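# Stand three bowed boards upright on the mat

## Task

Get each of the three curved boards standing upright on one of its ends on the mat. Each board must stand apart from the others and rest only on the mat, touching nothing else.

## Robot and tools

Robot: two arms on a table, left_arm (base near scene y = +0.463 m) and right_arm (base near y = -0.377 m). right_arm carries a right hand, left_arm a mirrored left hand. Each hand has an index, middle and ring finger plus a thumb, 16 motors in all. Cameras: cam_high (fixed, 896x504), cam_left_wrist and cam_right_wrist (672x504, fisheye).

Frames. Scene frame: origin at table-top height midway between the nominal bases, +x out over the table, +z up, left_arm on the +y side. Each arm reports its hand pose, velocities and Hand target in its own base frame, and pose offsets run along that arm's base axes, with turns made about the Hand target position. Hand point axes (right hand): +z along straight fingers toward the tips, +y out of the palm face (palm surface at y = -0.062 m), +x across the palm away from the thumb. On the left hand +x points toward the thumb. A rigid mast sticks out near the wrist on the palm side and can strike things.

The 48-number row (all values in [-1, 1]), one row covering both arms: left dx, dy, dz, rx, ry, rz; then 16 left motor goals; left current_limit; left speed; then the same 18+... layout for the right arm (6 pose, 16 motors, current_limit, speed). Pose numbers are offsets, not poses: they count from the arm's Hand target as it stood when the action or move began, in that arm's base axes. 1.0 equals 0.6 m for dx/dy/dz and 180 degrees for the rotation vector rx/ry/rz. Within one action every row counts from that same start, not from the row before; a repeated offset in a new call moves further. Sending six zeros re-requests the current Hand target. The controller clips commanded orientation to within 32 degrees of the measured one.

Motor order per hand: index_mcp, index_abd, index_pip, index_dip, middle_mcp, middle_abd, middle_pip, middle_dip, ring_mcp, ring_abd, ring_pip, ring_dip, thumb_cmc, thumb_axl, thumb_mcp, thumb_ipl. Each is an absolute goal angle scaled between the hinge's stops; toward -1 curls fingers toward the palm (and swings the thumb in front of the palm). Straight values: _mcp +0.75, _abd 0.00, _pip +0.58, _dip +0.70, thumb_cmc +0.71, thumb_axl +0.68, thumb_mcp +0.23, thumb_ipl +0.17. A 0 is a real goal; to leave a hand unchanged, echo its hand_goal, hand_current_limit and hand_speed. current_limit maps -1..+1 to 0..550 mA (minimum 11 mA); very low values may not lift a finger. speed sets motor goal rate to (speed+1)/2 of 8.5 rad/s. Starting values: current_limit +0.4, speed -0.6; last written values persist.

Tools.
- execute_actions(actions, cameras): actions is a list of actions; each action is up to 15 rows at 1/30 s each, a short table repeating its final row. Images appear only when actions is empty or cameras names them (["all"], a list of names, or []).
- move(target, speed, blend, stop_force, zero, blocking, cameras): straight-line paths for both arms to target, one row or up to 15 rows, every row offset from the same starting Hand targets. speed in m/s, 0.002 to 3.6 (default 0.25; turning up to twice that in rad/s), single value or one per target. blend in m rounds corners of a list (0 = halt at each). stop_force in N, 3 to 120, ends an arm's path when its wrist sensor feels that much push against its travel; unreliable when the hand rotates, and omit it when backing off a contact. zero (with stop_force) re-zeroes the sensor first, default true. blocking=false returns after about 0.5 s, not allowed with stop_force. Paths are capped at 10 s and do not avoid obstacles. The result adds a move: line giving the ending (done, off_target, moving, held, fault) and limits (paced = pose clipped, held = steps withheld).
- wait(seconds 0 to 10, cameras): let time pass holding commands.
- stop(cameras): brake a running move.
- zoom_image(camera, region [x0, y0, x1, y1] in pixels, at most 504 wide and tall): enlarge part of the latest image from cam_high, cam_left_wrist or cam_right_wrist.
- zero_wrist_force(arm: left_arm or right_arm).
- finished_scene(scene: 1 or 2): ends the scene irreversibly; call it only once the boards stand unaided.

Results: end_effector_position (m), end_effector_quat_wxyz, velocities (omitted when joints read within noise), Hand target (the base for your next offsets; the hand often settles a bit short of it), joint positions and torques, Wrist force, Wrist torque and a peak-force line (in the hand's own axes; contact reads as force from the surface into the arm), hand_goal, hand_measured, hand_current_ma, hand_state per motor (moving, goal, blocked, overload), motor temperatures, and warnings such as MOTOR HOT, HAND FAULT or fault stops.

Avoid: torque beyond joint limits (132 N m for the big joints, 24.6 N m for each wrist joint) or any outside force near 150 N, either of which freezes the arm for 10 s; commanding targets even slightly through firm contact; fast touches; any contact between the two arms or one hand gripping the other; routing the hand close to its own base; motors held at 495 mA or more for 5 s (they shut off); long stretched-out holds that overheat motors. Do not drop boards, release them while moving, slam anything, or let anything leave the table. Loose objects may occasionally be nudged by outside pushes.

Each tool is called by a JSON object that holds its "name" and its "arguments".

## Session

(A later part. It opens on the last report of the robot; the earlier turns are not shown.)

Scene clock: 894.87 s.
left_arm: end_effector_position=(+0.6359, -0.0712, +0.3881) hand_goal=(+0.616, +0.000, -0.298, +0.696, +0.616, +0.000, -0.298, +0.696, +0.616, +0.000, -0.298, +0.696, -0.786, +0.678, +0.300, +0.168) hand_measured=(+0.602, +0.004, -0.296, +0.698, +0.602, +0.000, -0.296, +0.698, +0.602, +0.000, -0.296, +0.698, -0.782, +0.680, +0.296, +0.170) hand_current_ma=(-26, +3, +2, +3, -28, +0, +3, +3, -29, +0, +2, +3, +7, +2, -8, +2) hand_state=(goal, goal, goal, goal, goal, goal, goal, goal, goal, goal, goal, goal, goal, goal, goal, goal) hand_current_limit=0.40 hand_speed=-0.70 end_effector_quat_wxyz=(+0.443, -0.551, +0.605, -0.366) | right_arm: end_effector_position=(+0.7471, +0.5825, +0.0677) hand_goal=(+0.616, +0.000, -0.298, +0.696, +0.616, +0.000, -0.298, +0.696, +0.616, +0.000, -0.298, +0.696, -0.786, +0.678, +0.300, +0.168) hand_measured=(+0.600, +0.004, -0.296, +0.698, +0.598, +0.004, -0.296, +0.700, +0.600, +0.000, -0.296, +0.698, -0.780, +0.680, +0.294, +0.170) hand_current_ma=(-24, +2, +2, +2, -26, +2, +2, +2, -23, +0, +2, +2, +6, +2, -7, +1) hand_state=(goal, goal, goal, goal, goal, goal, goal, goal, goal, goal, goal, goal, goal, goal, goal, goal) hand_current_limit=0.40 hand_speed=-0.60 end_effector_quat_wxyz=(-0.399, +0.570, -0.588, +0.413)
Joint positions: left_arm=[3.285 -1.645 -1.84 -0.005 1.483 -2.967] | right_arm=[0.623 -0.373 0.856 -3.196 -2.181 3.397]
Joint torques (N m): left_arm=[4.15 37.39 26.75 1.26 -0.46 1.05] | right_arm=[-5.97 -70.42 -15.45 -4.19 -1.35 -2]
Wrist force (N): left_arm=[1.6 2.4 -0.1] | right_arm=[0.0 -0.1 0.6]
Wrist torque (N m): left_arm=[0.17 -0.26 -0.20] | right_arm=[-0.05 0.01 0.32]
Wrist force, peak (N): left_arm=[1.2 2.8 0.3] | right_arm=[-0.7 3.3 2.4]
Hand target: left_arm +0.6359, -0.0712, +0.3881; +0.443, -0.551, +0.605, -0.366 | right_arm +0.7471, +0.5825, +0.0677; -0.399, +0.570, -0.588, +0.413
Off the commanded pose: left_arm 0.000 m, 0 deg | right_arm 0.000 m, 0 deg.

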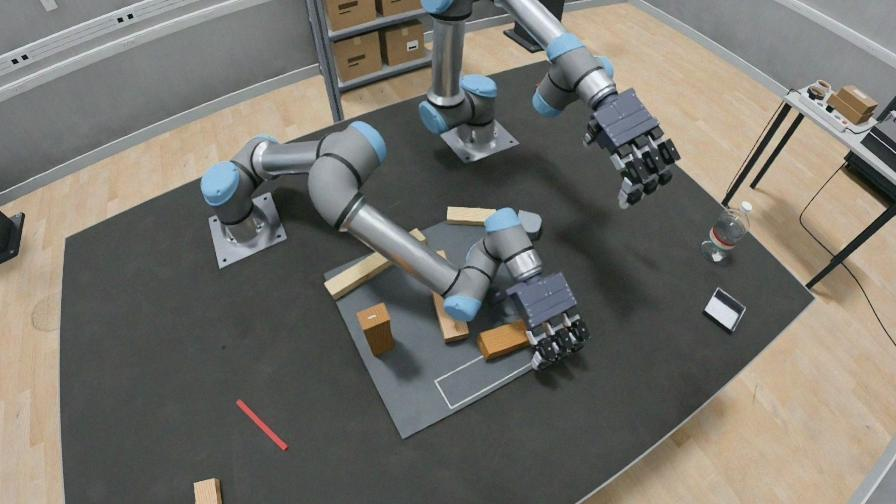

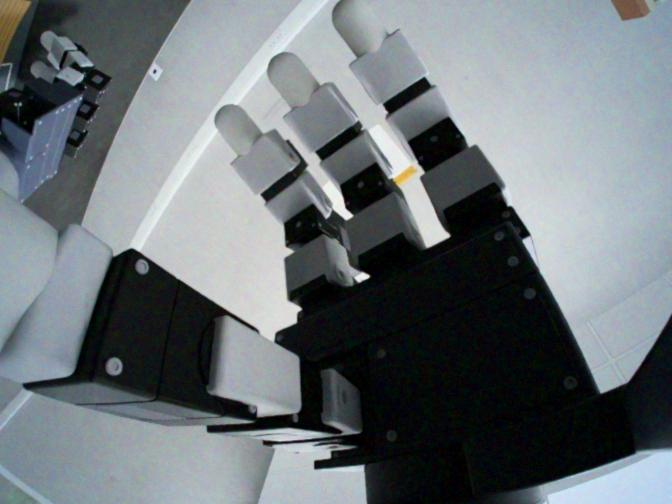

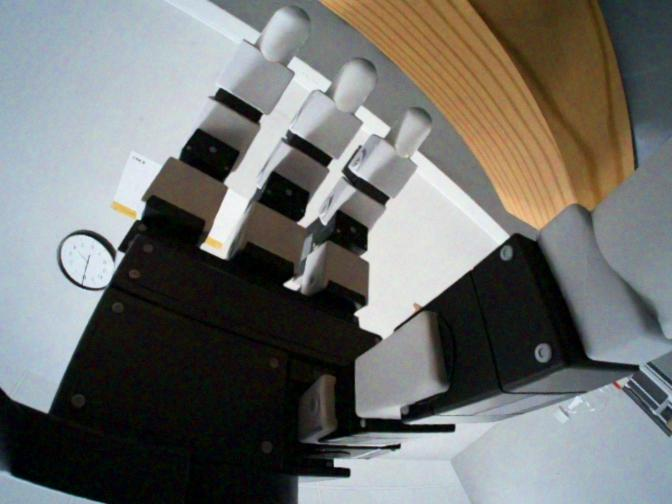

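{"name": "move", "arguments": {"target": [[0,0,0,0,0,0,0.616,0,-0.299,0.696,0.616,0,-0.299,0.696,0.616,0,-0.299,0.696,-0.786,0.678,0.3,0.168,0.4,-0.7,0,-0.0667,0,0,0,0,0.616,0,-0.299,0.696,0.616,0,-0.299,0.696,0.616,0,-0.299,0.696,-0.786,0.678,0.3,0.168,0.4,-0.6],[0,0,0,0,0,0,0.616,0,-0.299,0.696,0.616,0,-0.299,0.696,0.616,0,-0.299,0.696,-0.786,0.678,0.3,0.168,0.4,-0.7,0,-0.0667,-0.0128,0,0,0,0.616,0,-0.299,0.696,0.616,0,-0.299,0.696,0.616,0,-0.299,0.696,-0.786,0.678,0.3,0.168,0.4,-0.6]], "speed": 0.08, "stop_force": 8, "cameras": ["cam_right_wrist"]}}

{"name": "execute_actions", "arguments": {"actions": [[[0,0,0,0,0,0,0.616,0,-0.299,0.696,0.616,0,-0.299,0.696,0.616,0,-0.299,0.696,-0.786,0.678,0.3,0.168,0.4,-0.7,0,0,0,0,0,0,0.37,0,-0.299,0.696,0.37,0,-0.299,0.696,0.37,0,-0.299,0.696,-0.786,0.678,0.08,0.168,0.4,-0.6]],[[0,0,0,0,0,0,0.616,0,-0.299,0.696,0.616,0,-0.299,0.696,0.616,0,-0.299,0.696,-0.786,0.678,0.3,0.168,0.4,-0.7,0,0,0,0,0,0,0.25,0,-0.299,0.696,0.25,0,-0.299,0.696,0.25,0,-0.299,0.696,-0.786,0.678,0.0,0.168,0.2,-0.7]],[[0,0,0,0,0,0,0.616,0,-0.299,0.696,0.616,0,-0.299,0.696,0.616,0,-0.299,0.696,-0.786,0.678,0.3,0.168,0.4,-0.7,0,0,0,0,0,0,0.2,0,-0.299,0.696,0.2,0,-0.299,0.696,0.2,0,-0.299,0.696,-0.786,0.678,-0.1,0.168,0.4,-0.8]],[[0,0,0,0,0,0,0.616,0,-0.299,0.696,0.616,0,-0.299,0.696,0.616,0,-0.299,0.696,-0.786,0.678,0.3,0.168,0.4,-0.7,0,0,0,0,0,0,0.14,0,-0.299,0.696,0.14,0,-0.299,0.696,0.14,0,-0.299,0.696,-0.786,0.678,-0.16,0.168,0.5,-0.8]]], "cameras": ["cam_right_wrist"]}}

{"name": "move", "arguments": {"target": [0,0,0,0,0,0,0.616,0,-0.299,0.696,0.616,0,-0.299,0.696,0.616,0,-0.299,0.696,-0.786,0.678,0.3,0.168,0.4,-0.7,0,0,0.35,0,0,0,0.14,0,-0.299,0.696,0.14,0,-0.299,0.696,0.14,0,-0.299,0.696,-0.786,0.678,-0.16,0.168,0.5,-0.8], "speed": 0.08, "cameras": ["all"]}}

{"name": "zoom_image", "arguments": {"camera": "cam_high", "region": [430, 180, 610, 350]}}

Scene clock: 903.57 s.
left_arm: end_effector_position=(+0.6359, -0.0712, +0.3881) hand_goal=(+0.616, +0.000, -0.298, +0.696, +0.616, +0.000, -0.298, +0.696, +0.616, +0.000, -0.298, +0.696, -0.786, +0.678, +0.300, +0.168) hand_measured=(+0.602, +0.004, -0.296, +0.698, +0.602, +0.000, -0.296, +0.698, +0.602, +0.000, -0.296, +0.698, -0.782, +0.680, +0.296, +0.170) hand_current_ma=(-26, +3, +2, +3, -28, +0, +3, +3, -29, +0, +2, +3, +7, +2, -8, +2) hand_state=(goal, goal, goal, goal, goal, goal, goal, goal, goal, goal, goal, goal, goal, goal, goal, goal) hand_current_limit=0.40 hand_speed=-0.70 end_effector_quat_wxyz=(+0.443, -0.551, +0.605, -0.366) | right_arm: end_effector_position=(+0.7471, +0.5424, +0.0600) hand_goal=(+0.616, +0.000, -0.298, +0.696, +0.616, +0.000, -0.298, +0.696, +0.616, +0.000, -0.298, +0.696, -0.786, +0.678, +0.300, +0.168) hand_measured=(+0.600, +0.004, -0.296, +0.698, +0.600, +0.004, -0.296, +0.700, +0.600, +0.000, -0.296, +0.698, -0.780, +0.680, +0.294, +0.170) hand_current_ma=(-23, +2, +2, +2, -25, +2, +2, +2, -21, +0, +2, +2, +4, +2, -6, +1) hand_state=(goal, goal, goal, goal, goal, goal, goal, goal, goal, goal, goal, goal, goal, goal, goal, goal) hand_current_limit=0.40 hand_speed=-0.60 end_effector_quat_wxyz=(-0.399, +0.570, -0.588, +0.413)
Joint positions: left_arm=[3.285 -1.645 -1.84 -0.005 1.483 -2.967] | right_arm=[0.58 -0.43 1.003 -3.298 -2.142 3.376]
Joint torques (N m): left_arm=[3.67 37.28 26.81 1.38 -0.2 0.89] | right_arm=[8.72 -70.7 -12.99 -1.34 -1.87 2.83]
Wrist force (N): left_arm=[1.3 2.5 -0.1] | right_arm=[-0.3 -0.1 0.6]
Wrist torque (N m): left_arm=[0.19 -0.22 -0.23] | right_arm=[-0.04 0.07 0.36]
Wrist force, peak (N): left_arm=[1.4 2.8 -0.3] | right_arm=[0.0 -1.7 0.2]
Hand target: left_arm +0.6359, -0.0712, +0.3881; +0.443, -0.551, +0.605, -0.366 | right_arm +0.7471, +0.5424, +0.0600; -0.399, +0.570, -0.588, +0.413
Off the commanded pose: left_arm 0.000 m, 0 deg | right_arm 0.000 m, 0 deg.
move: done
Images, in order (width x height): cam_right_wrist 672x504.

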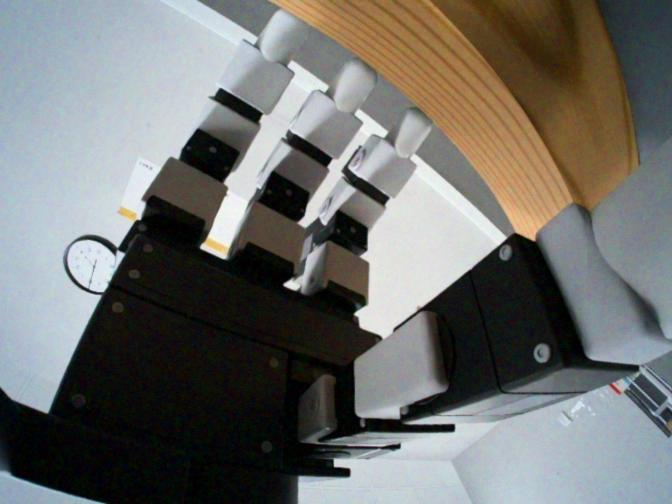

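Scene clock: 905.77 s.
left_arm: end_effector_position=(+0.6359, -0.0712, +0.3881) hand_goal=(+0.616, +0.000, -0.298, +0.696, +0.616, +0.000, -0.298, +0.696, +0.616, +0.000, -0.298, +0.696, -0.786, +0.678, +0.300, +0.168) hand_measured=(+0.602, +0.004, -0.296, +0.698, +0.602, +0.000, -0.296, +0.698, +0.602, +0.000, -0.296, +0.698, -0.782, +0.680, +0.296, +0.170) hand_current_ma=(-26, +3, +2, +3, -28, +0, +3, +3, -29, +0, +2, +3, +7, +2, -8, +2) hand_state=(goal, goal, goal, goal, goal, goal, goal, goal, goal, goal, goal, goal, goal, goal, goal, goal) hand_current_limit=0.40 hand_speed=-0.70 end_effector_quat_wxyz=(+0.443, -0.551, +0.605, -0.366) | right_arm: end_effector_position=(+0.7471, +0.5425, +0.0600) hand_goal=(+0.140, +0.000, -0.298, +0.696, +0.140, +0.000, -0.298, +0.696, +0.140, +0.000, -0.298, +0.696, -0.786, +0.678, -0.160, +0.168) hand_measured=(+0.218, +0.002, -0.282, +0.700, +0.206, +0.002, -0.284, +0.700, +0.188, -0.002, -0.282, +0.702, -0.790, +0.676, +0.030, +0.192) hand_current_ma=(+225, +1, +21, +3, +174, +0, +17, +3, +113, +0, +22, +5, -3, -1, +412, +59) hand_state=(blocked, goal, goal, goal, blocked, goal, goal, goal, blocked, goal, goal, goal, goal, goal, blocked, blocked) hand_current_limit=0.50 hand_speed=-0.80 end_effector_quat_wxyz=(-0.399, +0.570, -0.588, +0.413)
Joint positions: left_arm=[3.285 -1.645 -1.84 -0.005 1.483 -2.967] | right_arm=[0.58 -0.43 1.003 -3.298 -2.142 3.376]
Joint torques (N m): left_arm=[3.77 36.98 27.3 1.38 -0.22 0.98] | right_arm=[1.05 -65.67 -16.47 -2.61 -1.11 2.77]
Wrist force (N): left_arm=[1.5 2.3 0.0] | right_arm=[0.9 -3.9 0.7]
Wrist torque (N m): left_arm=[0.15 -0.23 -0.21] | right_arm=[0.04 0.06 0.28]
Wrist force, peak (N): left_arm=[1.5 2.9 -0.1] | right_arm=[1.0 -4.1 0.9]
Hand target: left_arm +0.6359, -0.0712, +0.3881; +0.443, -0.551, +0.605, -0.366 | right_arm +0.7471, +0.5424, +0.0600; -0.399, +0.570, -0.588, +0.413
Off the commanded pose: left_arm 0.000 m, 0 deg | right_arm 0.000 m, 0 deg.
Images, in order (width x height): cam_right_wrist 672x504.

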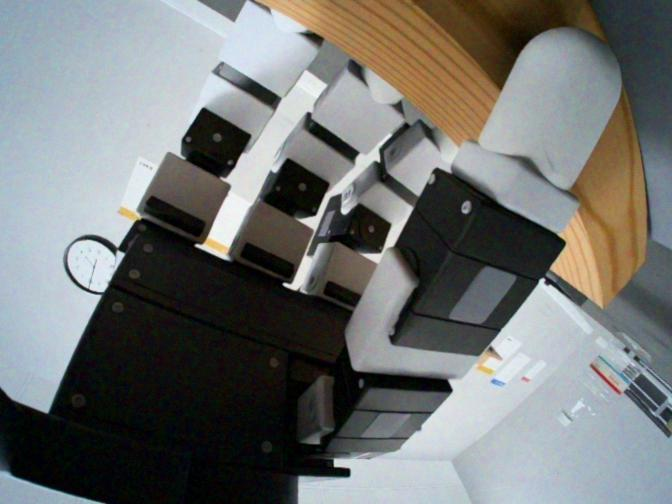

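Scene clock: 908.73 s.
left_arm: end_effector_position=(+0.6359, -0.0712, +0.3881) hand_goal=(+0.616, +0.000, -0.298, +0.696, +0.616, +0.000, -0.298, +0.696, +0.616, +0.000, -0.298, +0.696, -0.786, +0.678, +0.300, +0.168) hand_measured=(+0.602, +0.004, -0.296, +0.698, +0.602, +0.000, -0.296, +0.698, +0.602, +0.000, -0.296, +0.698, -0.782, +0.680, +0.296, +0.170) hand_current_ma=(-26, +3, +2, +3, -28, +0, +3, +3, -29, +0, +2, +3, +7, +2, -8, +2) hand_state=(goal, goal, goal, goal, goal, goal, goal, goal, goal, goal, goal, goal, goal, goal, goal, goal) hand_current_limit=0.40 hand_speed=-0.70 end_effector_quat_wxyz=(+0.443, -0.551, +0.605, -0.366) | right_arm: end_effector_position=(+0.7471, +0.5424, +0.2701) hand_goal=(+0.140, +0.000, -0.298, +0.696, +0.140, +0.000, -0.298, +0.696, +0.140, +0.000, -0.298, +0.696, -0.786, +0.678, -0.160, +0.168) hand_measured=(+0.140, +0.002, -0.292, +0.700, +0.140, -0.004, -0.292, +0.700, +0.140, +0.000, -0.292, +0.700, -0.780, +0.682, -0.156, +0.170) hand_current_ma=(+0, +0, +5, +2, +0, -2, +5, +3, +0, +0, +5, +2, +5, +3, +4, +2) hand_state=(goal, goal, goal, goal, goal, goal, goal, goal, goal, goal, goal, goal, goal, goal, goal, goal) hand_current_limit=0.50 hand_speed=-0.80 end_effector_quat_wxyz=(-0.399, +0.570, -0.588, +0.413)
Joint positions: left_arm=[3.285 -1.645 -1.84 -0.005 1.483 -2.967] | right_arm=[0.58 -0.668 0.895 -2.953 -2.142 3.376]
Joint torques (N m): left_arm=[3.55 37.39 26.78 1.36 0.02 0.87] | right_arm=[-4.35 -52.1 -15.98 -4.06 -0.17 -0.38]
Wrist force (N): left_arm=[1.0 2.5 -0.1] | right_arm=[-0.4 -0.2 0.7]
Wrist torque (N m): left_arm=[0.20 -0.17 -0.27] | right_arm=[-0.02 0.08 0.35]
Wrist force, peak (N): left_arm=[1.5 2.8 0.3] | right_arm=[-0.9 4.4 2.5]
Hand target: left_arm +0.6359, -0.0712, +0.3881; +0.443, -0.551, +0.605, -0.366 | right_arm +0.7471, +0.5424, +0.2700; -0.399, +0.570, -0.588, +0.413
Off the commanded pose: left_arm 0.000 m, 0 deg | right_arm 0.000 m, 0 deg.
move: done

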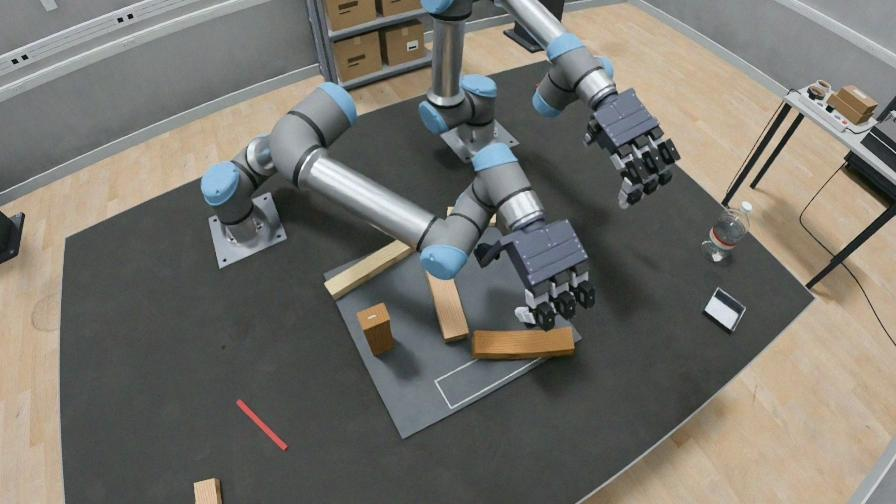

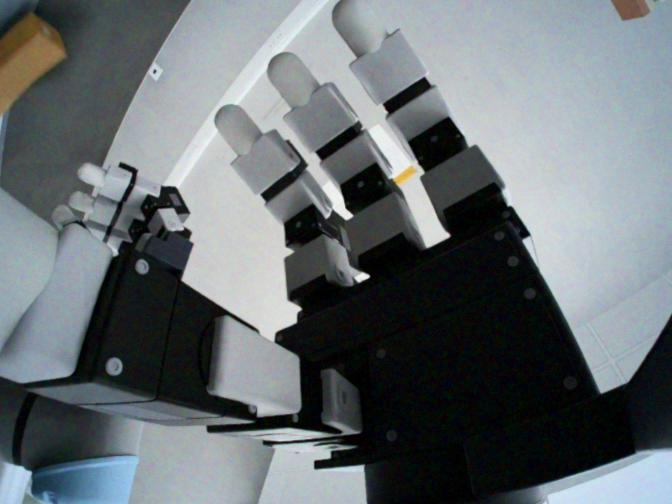

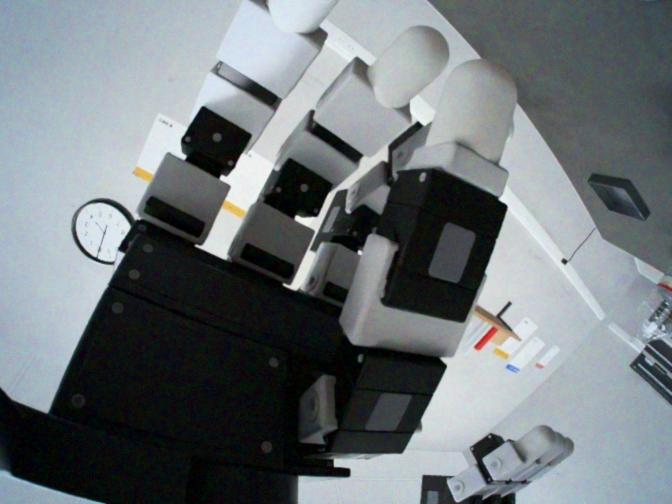

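Scaled by 2.800.

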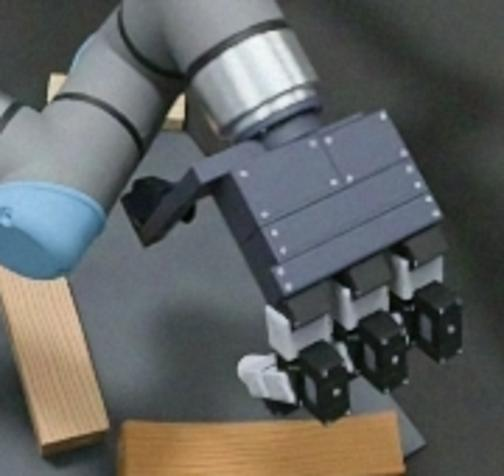

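{"name": "zoom_image", "arguments": {"camera": "cam_high", "region": [460, 300, 600, 380]}}

Scaled by 3.600.

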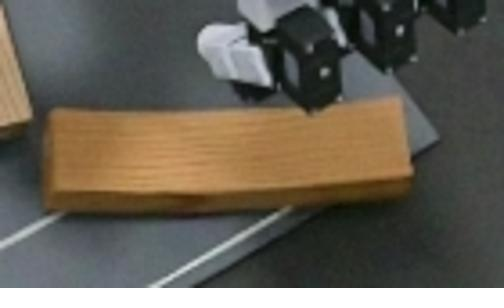

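{"name": "move", "arguments": {"target": [0,0,0,0,0,0,0.616,0,-0.299,0.696,0.616,0,-0.299,0.696,0.616,0,-0.299,0.696,-0.786,0.678,0.3,0.168,0.4,-0.7,-0.1,-0.1,0.3,0,0,0,0.616,0,-0.299,0.696,0.616,0,-0.299,0.696,0.616,0,-0.299,0.696,-0.786,0.678,0.226,0.168,0.4,-0.2], "speed": 0.3}}

{"name": "move", "arguments": {"target": [0,0,0,0,0,0,0.616,0,-0.299,0.696,0.616,0,-0.299,0.696,0.616,0,-0.299,0.696,-0.786,0.678,0.226,0.168,0.4,-0.4,-0.5,-0.65,0.0,0,0,0,0.616,0,-0.299,0.696,0.616,0,-0.299,0.696,0.616,0,-0.299,0.696,-0.786,0.678,0.226,0.168,0.4,-0.2], "speed": 0.35, "cameras": ["cam_high"]}}

{"name": "zoom_image", "arguments": {"camera": "cam_high", "region": [440, 280, 620, 400]}}

Scene clock: 926.13 s.
left_arm: end_effector_position=(+0.6359, -0.0712, +0.3881) hand_goal=(+0.616, +0.000, -0.298, +0.696, +0.616, +0.000, -0.298, +0.696, +0.616, +0.000, -0.298, +0.696, -0.786, +0.678, +0.300, +0.168) hand_measured=(+0.602, +0.004, -0.296, +0.698, +0.602, +0.000, -0.296, +0.698, +0.602, +0.000, -0.296, +0.698, -0.782, +0.680, +0.296, +0.170) hand_current_ma=(-26, +3, +2, +3, -28, +0, +3, +3, -29, +0, +2, +3, +7, +2, -8, +2) hand_state=(goal, goal, goal, goal, goal, goal, goal, goal, goal, goal, goal, goal, goal, goal, goal, goal) hand_current_limit=0.40 hand_speed=-0.70 end_effector_quat_wxyz=(+0.443, -0.551, +0.605, -0.366) | right_arm: end_effector_position=(+0.6872, +0.4824, +0.4499) hand_goal=(+0.616, +0.000, -0.298, +0.696, +0.616, +0.000, -0.298, +0.696, +0.616, +0.000, -0.298, +0.696, -0.786, +0.678, +0.226, +0.168) hand_measured=(+0.600, +0.002, -0.296, +0.698, +0.600, -0.004, -0.296, +0.700, +0.602, +0.000, -0.296, +0.698, -0.782, +0.680, +0.222, +0.170) hand_current_ma=(-21, +0, +2, +2, -23, -2, +2, +2, -20, +0, +2, +2, +4, +2, -4, +1) hand_state=(goal, goal, goal, goal, goal, goal, goal, goal, goal, goal, goal, goal, goal, goal, goal, goal) hand_current_limit=0.40 hand_speed=-0.20 end_effector_quat_wxyz=(-0.399, +0.570, -0.588, +0.413)
Joint positions: left_arm=[3.285 -1.645 -1.84 -0.005 1.483 -2.967] | right_arm=[0.554 -0.976 0.971 -2.726 -2.118 3.363]
Joint torques (N m): left_arm=[2.59 37.01 27.04 1.52 0.51 0.68] | right_arm=[8.18 -61.72 -17.91 -1.32 -1.79 2.53]
Wrist force (N): left_arm=[1.4 2.8 0.1] | right_arm=[-0.2 -0.3 0.7]
Wrist torque (N m): left_arm=[0.20 -0.22 -0.23] | right_arm=[-0.09 0.05 0.39]
Wrist force, peak (N): left_arm=[1.2 2.9 0.5] | right_arm=[-0.9 2.4 2.1]
Hand target: left_arm +0.6359, -0.0712, +0.3881; +0.443, -0.551, +0.605, -0.366 | right_arm +0.6871, +0.4824, +0.4500; -0.399, +0.570, -0.588, +0.413
Off the commanded pose: left_arm 0.000 m, 0 deg | right_arm 0.000 m, 0 deg.
move: done

Scene clock: 928.17 s.
left_arm: end_effector_position=(+0.6359, -0.0712, +0.3881) hand_goal=(+0.616, +0.000, -0.298, +0.696, +0.616, +0.000, -0.298, +0.696, +0.616, +0.000, -0.298, +0.696, -0.786, +0.678, +0.226, +0.168) hand_measured=(+0.602, +0.004, -0.296, +0.698, +0.602, +0.000, -0.296, +0.698, +0.602, +0.000, -0.296, +0.698, -0.782, +0.680, +0.226, +0.170) hand_current_ma=(-26, +3, +2, +3, -28, +0, +3, +3, -29, +0, +2, +3, +7, +2, +0, +2) hand_state=(goal, goal, goal, goal, goal, goal, goal, goal, goal, goal, goal, goal, goal, goal, goal, goal) hand_current_limit=0.40 hand_speed=-0.40 end_effector_quat_wxyz=(+0.443, -0.551, +0.605, -0.366) | right_arm: end_effector_position=(+0.3871, +0.0924, +0.4500) hand_goal=(+0.616, +0.000, -0.298, +0.696, +0.616, +0.000, -0.298, +0.696, +0.616, +0.000, -0.298, +0.696, -0.786, +0.678, +0.226, +0.168) hand_measured=(+0.600, +0.002, -0.296, +0.698, +0.600, -0.002, -0.296, +0.700, +0.602, +0.000, -0.296, +0.698, -0.782, +0.680, +0.222, +0.170) hand_current_ma=(-21, +0, +2, +2, -23, -2, +1, +2, -20, +0, +1, +2, +3, +2, -4, +1) hand_state=(goal, goal, goal, goal, goal, goal, goal, goal, goal, goal, goal, goal, goal, goal, goal, goal) hand_current_limit=0.40 hand_speed=-0.20 end_effector_quat_wxyz=(-0.399, +0.570, -0.588, +0.413)
Joint positions: left_arm=[3.285 -1.645 -1.84 -0.005 1.483 -2.967] | right_arm=[-0.311 -2.23 2.188 -2.74 -1.309 3.044]
Joint torques (N m): left_arm=[2.94 37.08 27.2 1.42 0.61 0.73] | right_arm=[-6.7 -7.01 -18.88 -1.2 1.51 1.23]
Wrist force (N): left_arm=[1.2 2.3 -0.2] | right_arm=[-0.1 0.0 0.6]
Wrist torque (N m): left_arm=[0.17 -0.20 -0.24] | right_arm=[-0.05 0.04 0.29]
Wrist force, peak (N): left_arm=[1.4 2.8 0.2] | right_arm=[-2.0 -0.9 1.8]
Hand target: left_arm +0.6359, -0.0712, +0.3881; +0.443, -0.551, +0.605, -0.366 | right_arm +0.3871, +0.0924, +0.4500; -0.399, +0.570, -0.588, +0.413
Off the commanded pose: left_arm 0.000 m, 0 deg | right_arm 0.000 m, 0 deg.
move: done
Images, in order (width x height): cam_high 896x504.

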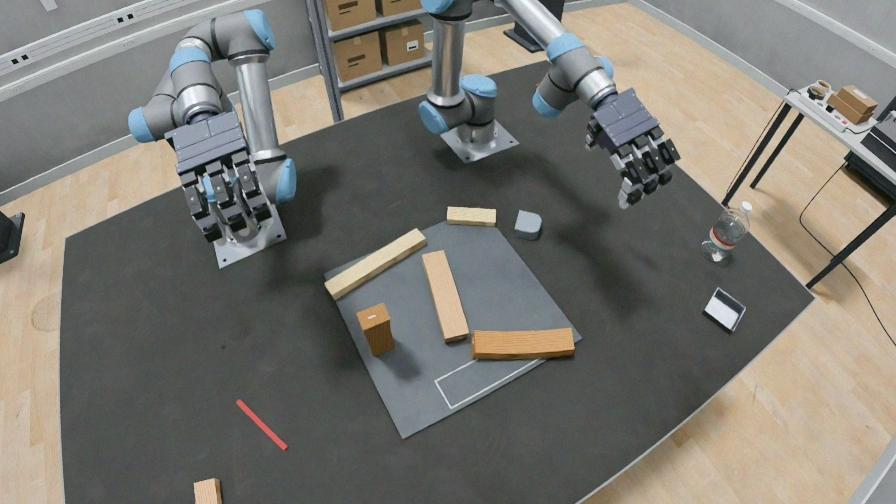

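Scaled by 2.800.

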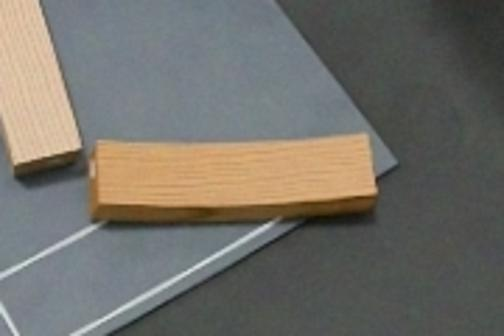

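{"name": "move", "arguments": {"target": [0.1967,-0.4822,-0.3133,-0.0416,0.0104,-0.1578,0.616,0,-0.299,0.696,0.616,0,-0.299,0.696,0.616,0,-0.299,0.696,-0.786,0.678,0.226,0.168,0.4,-0.4,0,0,0,0,0,0,0.616,0,-0.299,0.696,0.616,0,-0.299,0.696,0.616,0,-0.299,0.696,-0.786,0.678,0.226,0.168,0.4,-0.2], "speed": 0.25}}

{"name": "move", "arguments": {"target": [0,0,-0.23,0,0,0,0.616,0,-0.299,0.696,0.616,0,-0.299,0.696,0.616,0,-0.299,0.696,-0.786,0.678,0.226,0.168,0.4,-0.4,0,0,0,0,0,0,0.616,0,-0.299,0.696,0.616,0,-0.299,0.696,0.616,0,-0.299,0.696,-0.786,0.678,0.226,0.168,0.4,-0.2], "speed": 0.1, "stop_force": 10, "cameras": ["all"]}}

{"name": "zoom_image", "arguments": {"camera": "cam_high", "region": [440, 260, 620, 400]}}

Scene clock: 934.40 s.
left_arm: end_effector_position=(+0.7539, -0.3605, +0.2001) hand_goal=(+0.616, +0.000, -0.298, +0.696, +0.616, +0.000, -0.298, +0.696, +0.616, +0.000, -0.298, +0.696, -0.786, +0.678, +0.226, +0.168) hand_measured=(+0.602, +0.004, -0.296, +0.698, +0.602, +0.000, -0.296, +0.698, +0.602, +0.000, -0.296, +0.698, -0.782, +0.680, +0.226, +0.170) hand_current_ma=(-26, +3, +2, +3, -28, +0, +3, +3, -29, +0, +2, +3, +7, +2, +0, +2) hand_state=(goal, goal, goal, goal, goal, goal, goal, goal, goal, goal, goal, goal, goal, goal, goal, goal) hand_current_limit=0.40 hand_speed=-0.40 end_effector_quat_wxyz=(+0.294, -0.419, +0.704, -0.492) | right_arm: end_effector_position=(+0.3871, +0.0924, +0.4500) hand_goal=(+0.616, +0.000, -0.298, +0.696, +0.616, +0.000, -0.298, +0.696, +0.616, +0.000, -0.298, +0.696, -0.786, +0.678, +0.226, +0.168) hand_measured=(+0.600, +0.002, -0.296, +0.698, +0.600, -0.002, -0.296, +0.700, +0.602, +0.000, -0.296, +0.698, -0.782, +0.680, +0.222, +0.170) hand_current_ma=(-21, +0, +2, +2, -23, -2, +1, +2, -20, +0, +1, +2, +3, +2, -4, +1) hand_state=(goal, goal, goal, goal, goal, goal, goal, goal, goal, goal, goal, goal, goal, goal, goal, goal) hand_current_limit=0.40 hand_speed=-0.20 end_effector_quat_wxyz=(-0.399, +0.570, -0.588, +0.413)
Joint positions: left_arm=[2.951 -2.28 -1.456 0.229 1.285 -3.034] | right_arm=[-0.311 -2.23 2.188 -2.739 -1.309 3.044]
Joint torques (N m): left_arm=[-2.37 44.68 25.43 4.23 -0.24 1.75] | right_arm=[-7.02 -6.47 -17.38 -0.97 1.39 -2.29]
Wrist force (N): left_arm=[1.0 3.3 -0.2] | right_arm=[-0.4 0.0 0.6]
Wrist torque (N m): left_arm=[0.22 -0.23 -0.22] | right_arm=[-0.04 0.08 0.26]
Wrist force, peak (N): left_arm=[2.0 4.1 1.2] | right_arm=[-0.4 0.2 0.9]
Hand target: left_arm +0.7539, -0.3606, +0.2001; +0.294, -0.419, +0.704, -0.492 | right_arm +0.3871, +0.0924, +0.4500; -0.399, +0.570, -0.588, +0.413
Off the commanded pose: left_arm 0.000 m, 0 deg | right_arm 0.000 m, 0 deg.
move: done

Scene clock: 936.80 s.
left_arm: end_effector_position=(+0.7539, -0.3606, +0.0621) hand_goal=(+0.616, +0.000, -0.298, +0.696, +0.616, +0.000, -0.298, +0.696, +0.616, +0.000, -0.298, +0.696, -0.786, +0.678, +0.226, +0.168) hand_measured=(+0.602, +0.004, -0.296, +0.698, +0.602, +0.000, -0.296, +0.698, +0.602, +0.000, -0.296, +0.698, -0.782, +0.680, +0.226, +0.170) hand_current_ma=(-26, +3, +2, +3, -27, +0, +3, +3, -29, +0, +2, +3, +7, +2, +0, +2) hand_state=(goal, goal, goal, goal, goal, goal, goal, goal, goal, goal, goal, goal, goal, goal, goal, goal) hand_current_limit=0.40 hand_speed=-0.40 end_effector_quat_wxyz=(+0.294, -0.419, +0.704, -0.492) | right_arm: end_effector_position=(+0.3871, +0.0924, +0.4500) hand_goal=(+0.616, +0.000, -0.298, +0.696, +0.616, +0.000, -0.298, +0.696, +0.616, +0.000, -0.298, +0.696, -0.786, +0.678, +0.226, +0.168) hand_measured=(+0.600, +0.002, -0.296, +0.698, +0.600, -0.002, -0.296, +0.700, +0.602, +0.000, -0.296, +0.698, -0.782, +0.680, +0.222, +0.170) hand_current_ma=(-21, +0, +2, +2, -23, -2, +1, +2, -20, +0, +1, +2, +3, +2, -4, +1) hand_state=(goal, goal, goal, goal, goal, goal, goal, goal, goal, goal, goal, goal, goal, goal, goal, goal) hand_current_limit=0.40 hand_speed=-0.20 end_effector_quat_wxyz=(-0.399, +0.570, -0.588, +0.413)
Joint positions: left_arm=[2.951 -2.495 -1.484 0.472 1.285 -3.033] | right_arm=[-0.311 -2.23 2.188 -2.739 -1.309 3.044]
Joint torques (N m): left_arm=[-6.29 51.22 7.56 4.15 0.66 -1.41] | right_arm=[-6.44 -6.79 -16.03 -0.91 1.44 -2.39]
Wrist force (N): left_arm=[0.7 3.3 -0.7] | right_arm=[-0.3 -0.2 0.6]
Wrist torque (N m): left_arm=[0.31 -0.20 -0.27] | right_arm=[-0.06 0.07 0.26]
Wrist force, peak (N): left_arm=[0.6 4.5 -0.2] | right_arm=[-0.4 0.0 0.9]
Hand target: left_arm +0.7539, -0.3606, +0.0621; +0.294, -0.419, +0.704, -0.492 | right_arm +0.3871, +0.0924, +0.4500; -0.399, +0.570, -0.588, +0.413
Off the commanded pose: left_arm 0.000 m, 0 deg | right_arm 0.000 m, 0 deg.
move: done

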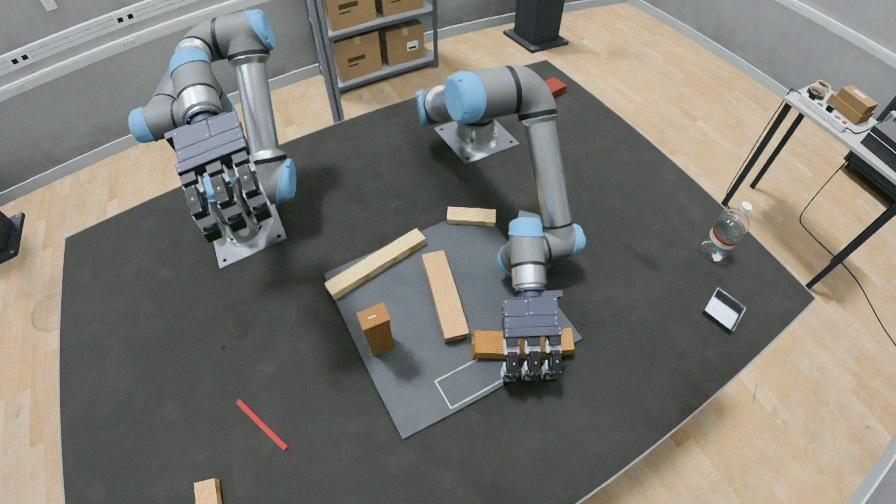

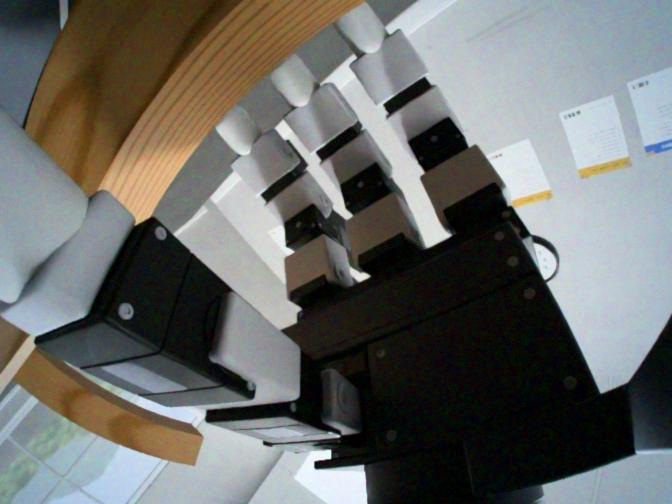

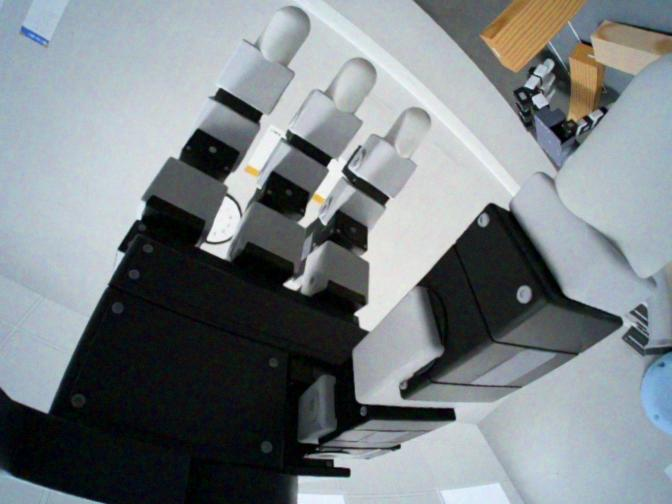

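Scaled by 2.800.

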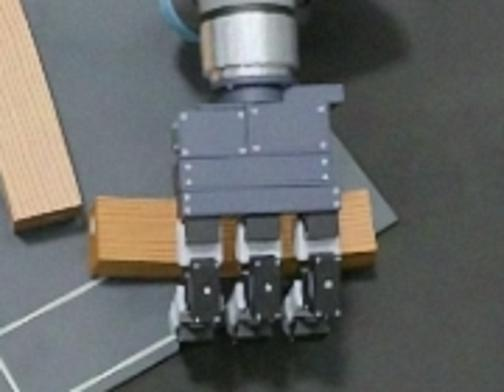

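{"name": "execute_actions", "arguments": {"actions": [], "cameras": ["cam_high"]}}

Scene clock: 948.03 s.
left_arm: end_effector_position=(+0.7539, -0.3606, +0.0621) hand_goal=(+0.616, +0.000, -0.298, +0.696, +0.616, +0.000, -0.298, +0.696, +0.616, +0.000, -0.298, +0.696, -0.786, +0.678, +0.226, +0.168) hand_measured=(+0.602, +0.004, -0.296, +0.698, +0.602, +0.000, -0.296, +0.698, +0.602, +0.000, -0.296, +0.698, -0.782, +0.680, +0.226, +0.170) hand_current_ma=(-26, +3, +2, +3, -27, +0, +3, +3, -29, +0, +2, +3, +7, +2, +0, +2) hand_state=(goal, goal, goal, goal, goal, goal, goal, goal, goal, goal, goal, goal, goal, goal, goal, goal) hand_current_limit=0.40 hand_speed=-0.40 end_effector_quat_wxyz=(+0.294, -0.419, +0.704, -0.492) | right_arm: end_effector_position=(+0.3871, +0.0924, +0.4500) hand_goal=(+0.616, +0.000, -0.298, +0.696, +0.616, +0.000, -0.298, +0.696, +0.616, +0.000, -0.298, +0.696, -0.786, +0.678, +0.226, +0.168) hand_measured=(+0.600, +0.002, -0.296, +0.698, +0.600, -0.002, -0.296, +0.700, +0.602, +0.000, -0.296, +0.698, -0.782, +0.680, +0.222, +0.170) hand_current_ma=(-21, +0, +2, +2, -23, -2, +1, +2, -20, +0, +1, +2, +3, +2, -4, +1) hand_state=(goal, goal, goal, goal, goal, goal, goal, goal, goal, goal, goal, goal, goal, goal, goal, goal) hand_current_limit=0.40 hand_speed=-0.20 end_effector_quat_wxyz=(-0.399, +0.570, -0.588, +0.413)
Joint positions: left_arm=[2.951 -2.495 -1.484 0.472 1.285 -3.033] | right_arm=[-0.311 -2.23 2.188 -2.739 -1.309 3.044]
Joint velocities: within noise
Joint torques (N m): left_arm=[-5.43 48.45 8.16 4.1 1.4 -1.45] | right_arm=[-6.27 -6.61 -16.08 -0.89 1.18 -2.31]
Motor temperatures (°C): left_arm=[32 34 28 37 44 36] | right_arm=[35 36 33 39 39 45]
Wrist force (N): left_arm=[0.8 3.5 -0.2] | right_arm=[-0.5 0.0 0.7]
Wrist torque (N m): left_arm=[0.28 -0.20 -0.27] | right_arm=[-0.04 0.08 0.26]
Wrist force, peak (N): left_arm=[1.0 3.7 -0.5] | right_arm=[-0.5 -0.1 0.8]
Hand target: left_arm +0.7539, -0.3606, +0.0621; +0.294, -0.419, +0.704, -0.492 | right_arm +0.3871, +0.0924, +0.4500; -0.399, +0.570, -0.588, +0.413
Off the commanded pose: left_arm 0.000 m, 0 deg | right_arm 0.000 m, 0 deg.
Images, in order (width x height): cam_high 896x504.

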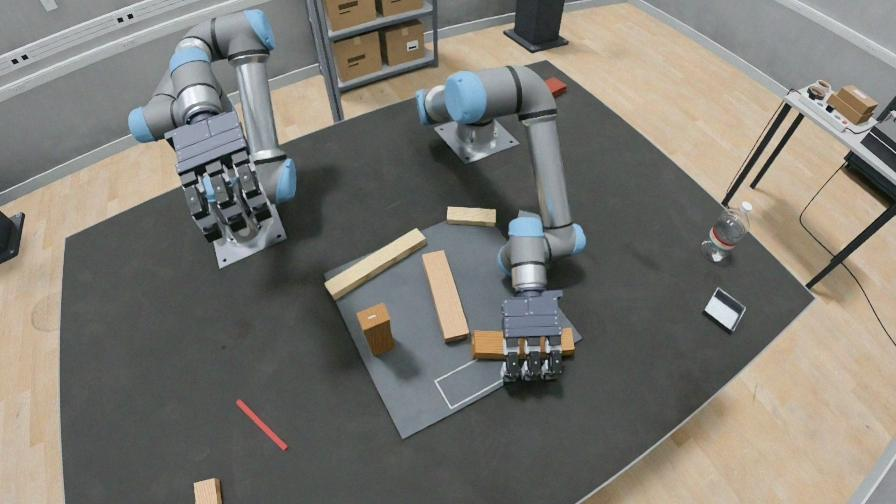

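{"name": "execute_actions", "arguments": {"actions": [[[0,0,0,0,0,0,0.37,0,-0.298,0.696,0.37,0,-0.298,0.696,0.37,0,-0.298,0.696,-0.786,0.678,0.08,0.168,0.4,-0.4,0,0,0,0,0,0,0.616,0,-0.298,0.696,0.616,0,-0.298,0.696,0.616,0,-0.298,0.696,-0.786,0.678,0.226,0.168,0.4,-0.2]],[[0,0,0,0,0,0,0.3,0,-0.298,0.696,0.3,0,-0.298,0.696,0.3,0,-0.298,0.696,-0.786,0.678,0.0,0.168,0.2,-0.5,0,0,0,0,0,0,0.616,0,-0.298,0.696,0.616,0,-0.298,0.696,0.616,0,-0.298,0.696,-0.786,0.678,0.226,0.168,0.4,-0.2]],[[0,0,0,0,0,0,0.25,0,-0.298,0.696,0.25,0,-0.298,0.696,0.25,0,-0.298,0.696,-0.786,0.678,0.0,0.168,0.2,-0.5,0,0,0,0,0,0,0.616,0,-0.298,0.696,0.616,0,-0.298,0.696,0.616,0,-0.298,0.696,-0.786,0.678,0.226,0.168,0.4,-0.2]]], "cameras": ["cam_left_wrist"]}}

{"name": "execute_actions", "arguments": {"actions": [[[0,0,0,0,0,0,0.18,0,-0.298,0.696,0.18,0,-0.298,0.696,0.18,0,-0.298,0.696,-0.786,0.678,-0.1,0.168,0.5,-0.5,0,0,0,0,0,0,0.616,0,-0.298,0.696,0.616,0,-0.298,0.696,0.616,0,-0.298,0.696,-0.786,0.678,0.226,0.168,0.4,-0.2]],[[0,0,0,0,0,0,0.1,0,-0.298,0.696,0.1,0,-0.298,0.696,0.1,0,-0.298,0.696,-0.786,0.678,-0.18,0.168,0.6,-0.5,0,0,0,0,0,0,0.616,0,-0.298,0.696,0.616,0,-0.298,0.696,0.616,0,-0.298,0.696,-0.786,0.678,0.226,0.168,0.4,-0.2]]], "cameras": ["cam_high","cam_left_wrist"]}}

Scene clock: 953.93 s.
left_arm: end_effector_position=(+0.7539, -0.3606, +0.0621) hand_goal=(+0.250, +0.000, -0.298, +0.696, +0.250, +0.000, -0.298, +0.696, +0.250, +0.000, -0.298, +0.696, -0.786, +0.678, +0.000, +0.168) hand_measured=(+0.266, +0.002, -0.294, +0.698, +0.270, +0.000, -0.292, +0.700, +0.272, +0.000, -0.292, +0.700, -0.782, +0.680, +0.002, +0.170) hand_current_ma=(+34, +3, +6, +3, +42, +0, +7, +4, +51, +0, +7, +4, +7, +2, +2, +1) hand_state=(goal, goal, goal, goal, goal, goal, goal, goal, blocked, goal, goal, goal, goal, goal, goal, goal) hand_current_limit=0.20 hand_speed=-0.50 end_effector_quat_wxyz=(+0.294, -0.419, +0.704, -0.492) | right_arm: end_effector_position=(+0.3871, +0.0924, +0.4500) hand_goal=(+0.616, +0.000, -0.298, +0.696, +0.616, +0.000, -0.298, +0.696, +0.616, +0.000, -0.298, +0.696, -0.786, +0.678, +0.226, +0.168) hand_measured=(+0.600, +0.002, -0.296, +0.698, +0.600, -0.002, -0.296, +0.700, +0.602, +0.000, -0.296, +0.698, -0.782, +0.680, +0.222, +0.170) hand_current_ma=(-21, +0, +2, +2, -23, -2, +1, +2, -20, +0, +1, +2, +3, +2, -4, +1) hand_state=(goal, goal, goal, goal, goal, goal, goal, goal, goal, goal, goal, goal, goal, goal, goal, goal) hand_current_limit=0.40 hand_speed=-0.20 end_effector_quat_wxyz=(-0.399, +0.570, -0.588, +0.413)
Joint positions: left_arm=[2.951 -2.495 -1.484 0.472 1.285 -3.033] | right_arm=[-0.311 -2.23 2.188 -2.739 -1.309 3.044]
Joint torques (N m): left_arm=[-5.97 50.38 12.19 0.66 1.38 -1.53] | right_arm=[-6.51 -5.71 -16.19 -0.82 0.97 -2.4]
Wrist force (N): left_arm=[0.8 1.0 1.5] | right_arm=[-0.3 -0.1 0.6]
Wrist torque (N m): left_arm=[0.42 -0.21 -0.17] | right_arm=[-0.04 0.07 0.26]
Wrist force, peak (N): left_arm=[0.7 3.9 -0.7] | right_arm=[-0.4 0.0 0.9]
Hand target: left_arm +0.7539, -0.3606, +0.0621; +0.294, -0.419, +0.704, -0.492 | right_arm +0.3871, +0.0924, +0.4500; -0.399, +0.570, -0.588, +0.413
Off the commanded pose: left_arm 0.000 m, 0 deg | right_arm 0.000 m, 0 deg.
Images, in order (width x height): cam_left_wrist 672x504.

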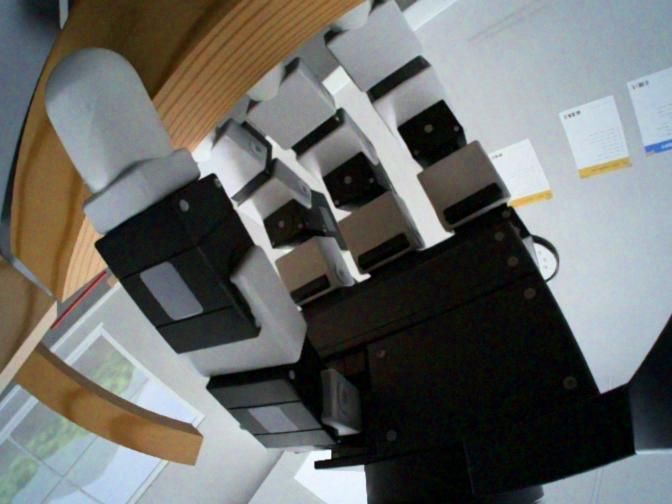

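Scene clock: 955.13 s.
left_arm: end_effector_position=(+0.7539, -0.3606, +0.0621) hand_goal=(+0.100, +0.000, -0.298, +0.696, +0.100, +0.000, -0.298, +0.696, +0.100, +0.000, -0.298, +0.696, -0.786, +0.678, -0.180, +0.168) hand_measured=(+0.248, +0.002, -0.276, +0.704, +0.248, +0.000, -0.272, +0.704, +0.256, +0.000, -0.278, +0.704, -0.782, +0.680, -0.022, +0.188) hand_current_ma=(+440, +3, +48, +12, +440, +0, +57, +14, +440, +0, +42, +12, +7, +2, +440, +63) hand_state=(blocked, goal, blocked, goal, blocked, goal, blocked, goal, blocked, goal, blocked, goal, goal, goal, blocked, blocked) hand_current_limit=0.60 hand_speed=-0.50 end_effector_quat_wxyz=(+0.294, -0.419, +0.704, -0.492) | right_arm: end_effector_position=(+0.3871, +0.0924, +0.4500) hand_goal=(+0.616, +0.000, -0.298, +0.696, +0.616, +0.000, -0.298, +0.696, +0.616, +0.000, -0.298, +0.696, -0.786, +0.678, +0.226, +0.168) hand_measured=(+0.600, +0.002, -0.296, +0.698, +0.600, -0.002, -0.296, +0.700, +0.602, +0.000, -0.296, +0.698, -0.782, +0.680, +0.222, +0.170) hand_current_ma=(-21, +0, +2, +2, -23, -2, +1, +2, -20, +0, +1, +2, +3, +2, -4, +1) hand_state=(goal, goal, goal, goal, goal, goal, goal, goal, goal, goal, goal, goal, goal, goal, goal, goal) hand_current_limit=0.40 hand_speed=-0.20 end_effector_quat_wxyz=(-0.399, +0.570, -0.588, +0.413)
Joint positions: left_arm=[2.951 -2.495 -1.484 0.472 1.285 -3.033] | right_arm=[-0.311 -2.23 2.188 -2.739 -1.309 3.044]
Joint torques (N m): left_arm=[-5.63 48.84 15.25 -0.73 1.3 -1.5] | right_arm=[-6.24 -6.27 -16.23 -0.91 0.91 -2.43]
Wrist force (N): left_arm=[0.7 -6.0 3.6] | right_arm=[-0.2 0.1 0.6]
Wrist torque (N m): left_arm=[0.58 -0.10 -0.03] | right_arm=[-0.03 0.05 0.29]
Wrist force, peak (N): left_arm=[0.6 -6.2 3.7] | right_arm=[-0.3 -0.2 0.9]
Hand target: left_arm +0.7539, -0.3606, +0.0621; +0.294, -0.419, +0.704, -0.492 | right_arm +0.3871, +0.0924, +0.4500; -0.399, +0.570, -0.588, +0.413
Off the commanded pose: left_arm 0.000 m, 0 deg | right_arm 0.000 m, 0 deg.
Images, in order (width x height): cam_high 896x504, cam_left_wrist 672x504.

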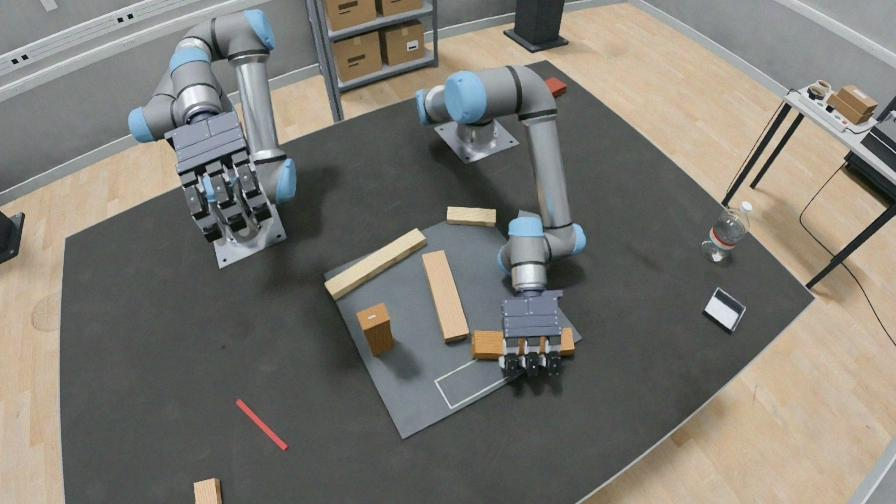

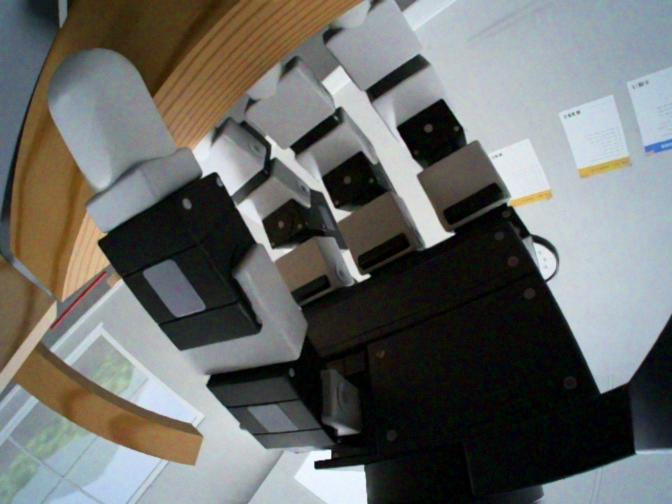

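{"name": "move", "arguments": {"target": [[0,0,0.1,0,0,0,0.1,0,-0.298,0.696,0.1,0,-0.298,0.696,0.1,0,-0.298,0.696,-0.786,0.678,-0.18,0.168,0.6,-0.5,0,0,0,0,0,0,0.616,0,-0.298,0.696,0.616,0,-0.298,0.696,0.616,0,-0.298,0.696,-0.786,0.678,0.226,0.168,0.4,-0.2]], "speed": 0.05, "cameras": ["cam_high","cam_left_wrist"]}}

Scene clock: 961.53 s.
left_arm: end_effector_position=(+0.7539, -0.3606, +0.1222) hand_goal=(+0.100, +0.000, -0.298, +0.696, +0.100, +0.000, -0.298, +0.696, +0.100, +0.000, -0.298, +0.696, -0.786, +0.678, -0.180, +0.168) hand_measured=(+0.222, +0.000, -0.256, +0.716, +0.204, +0.000, -0.250, +0.720, +0.198, +0.000, -0.260, +0.718, -0.762, +0.684, -0.022, +0.212) hand_current_ma=(+440, +0, +108, +44, +389, +0, +131, +53, +359, +0, +97, +49, +54, +9, +440, +168) hand_state=(blocked, goal, blocked, blocked, blocked, goal, blocked, blocked, blocked, goal, blocked, blocked, blocked, goal, blocked, blocked) hand_current_limit=0.60 hand_speed=-0.50 end_effector_quat_wxyz=(+0.294, -0.419, +0.704, -0.492) | right_arm: end_effector_position=(+0.3871, +0.0924, +0.4500) hand_goal=(+0.616, +0.000, -0.298, +0.696, +0.616, +0.000, -0.298, +0.696, +0.616, +0.000, -0.298, +0.696, -0.786, +0.678, +0.226, +0.168) hand_measured=(+0.600, +0.002, -0.296, +0.698, +0.600, -0.002, -0.296, +0.700, +0.602, +0.000, -0.296, +0.698, -0.782, +0.680, +0.222, +0.170) hand_current_ma=(-21, +0, +2, +2, -23, -2, +1, +2, -20, +0, +1, +2, +3, +2, -4, +1) hand_state=(goal, goal, goal, goal, goal, goal, goal, goal, goal, goal, goal, goal, goal, goal, goal, goal) hand_current_limit=0.40 hand_speed=-0.20 end_effector_quat_wxyz=(-0.399, +0.570, -0.588, +0.413)
Joint positions: left_arm=[2.951 -2.394 -1.485 0.373 1.285 -3.034] | right_arm=[-0.311 -2.23 2.188 -2.739 -1.309 3.044]
Joint torques (N m): left_arm=[-3.92 52.23 20.22 5.07 1.35 -0.99] | right_arm=[-6.62 -6.23 -17.1 -0.92 0.57 -2.41]
Wrist force (N): left_arm=[0.4 7.5 1.1] | right_arm=[-0.3 0.1 0.7]
Wrist torque (N m): left_arm=[0.48 -0.14 -0.38] | right_arm=[-0.03 0.06 0.27]
Wrist force, peak (N): left_arm=[1.0 8.9 0.9] | right_arm=[-0.4 -0.1 0.9]
Hand target: left_arm +0.7539, -0.3606, +0.1221; +0.294, -0.419, +0.704, -0.492 | right_arm +0.3871, +0.0924, +0.4500; -0.399, +0.570, -0.588, +0.413
Off the commanded pose: left_arm 0.000 m, 0 deg | right_arm 0.000 m, 0 deg.
move: done
Images, in order (width x height): cam_high 896x504, cam_left_wrist 672x504.

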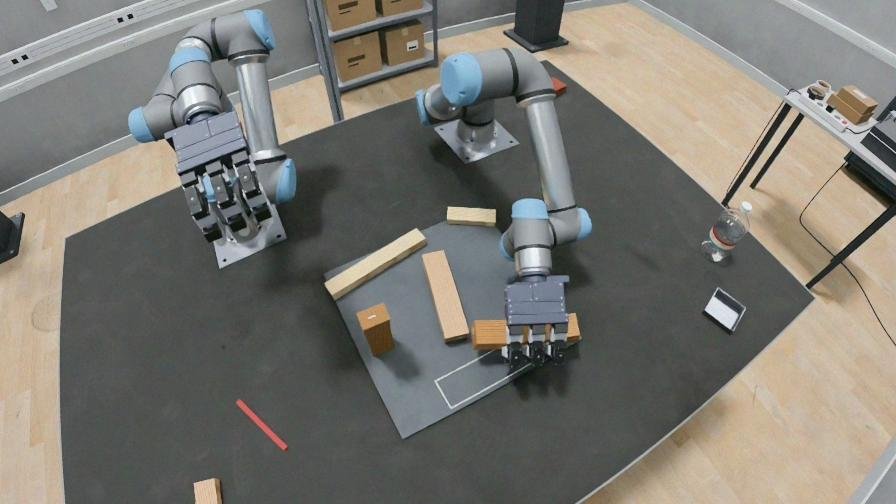

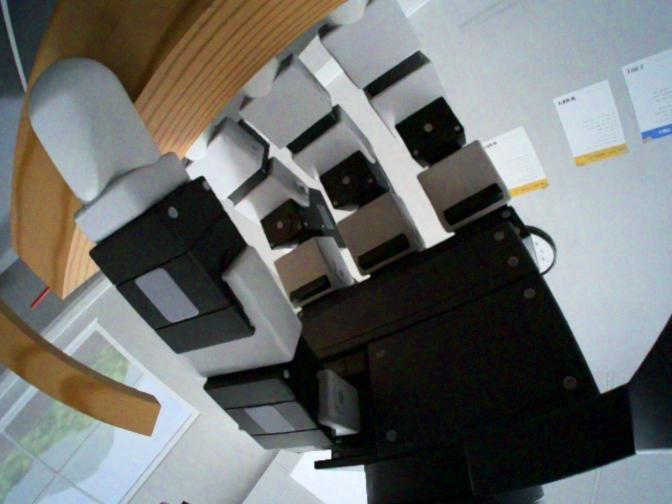

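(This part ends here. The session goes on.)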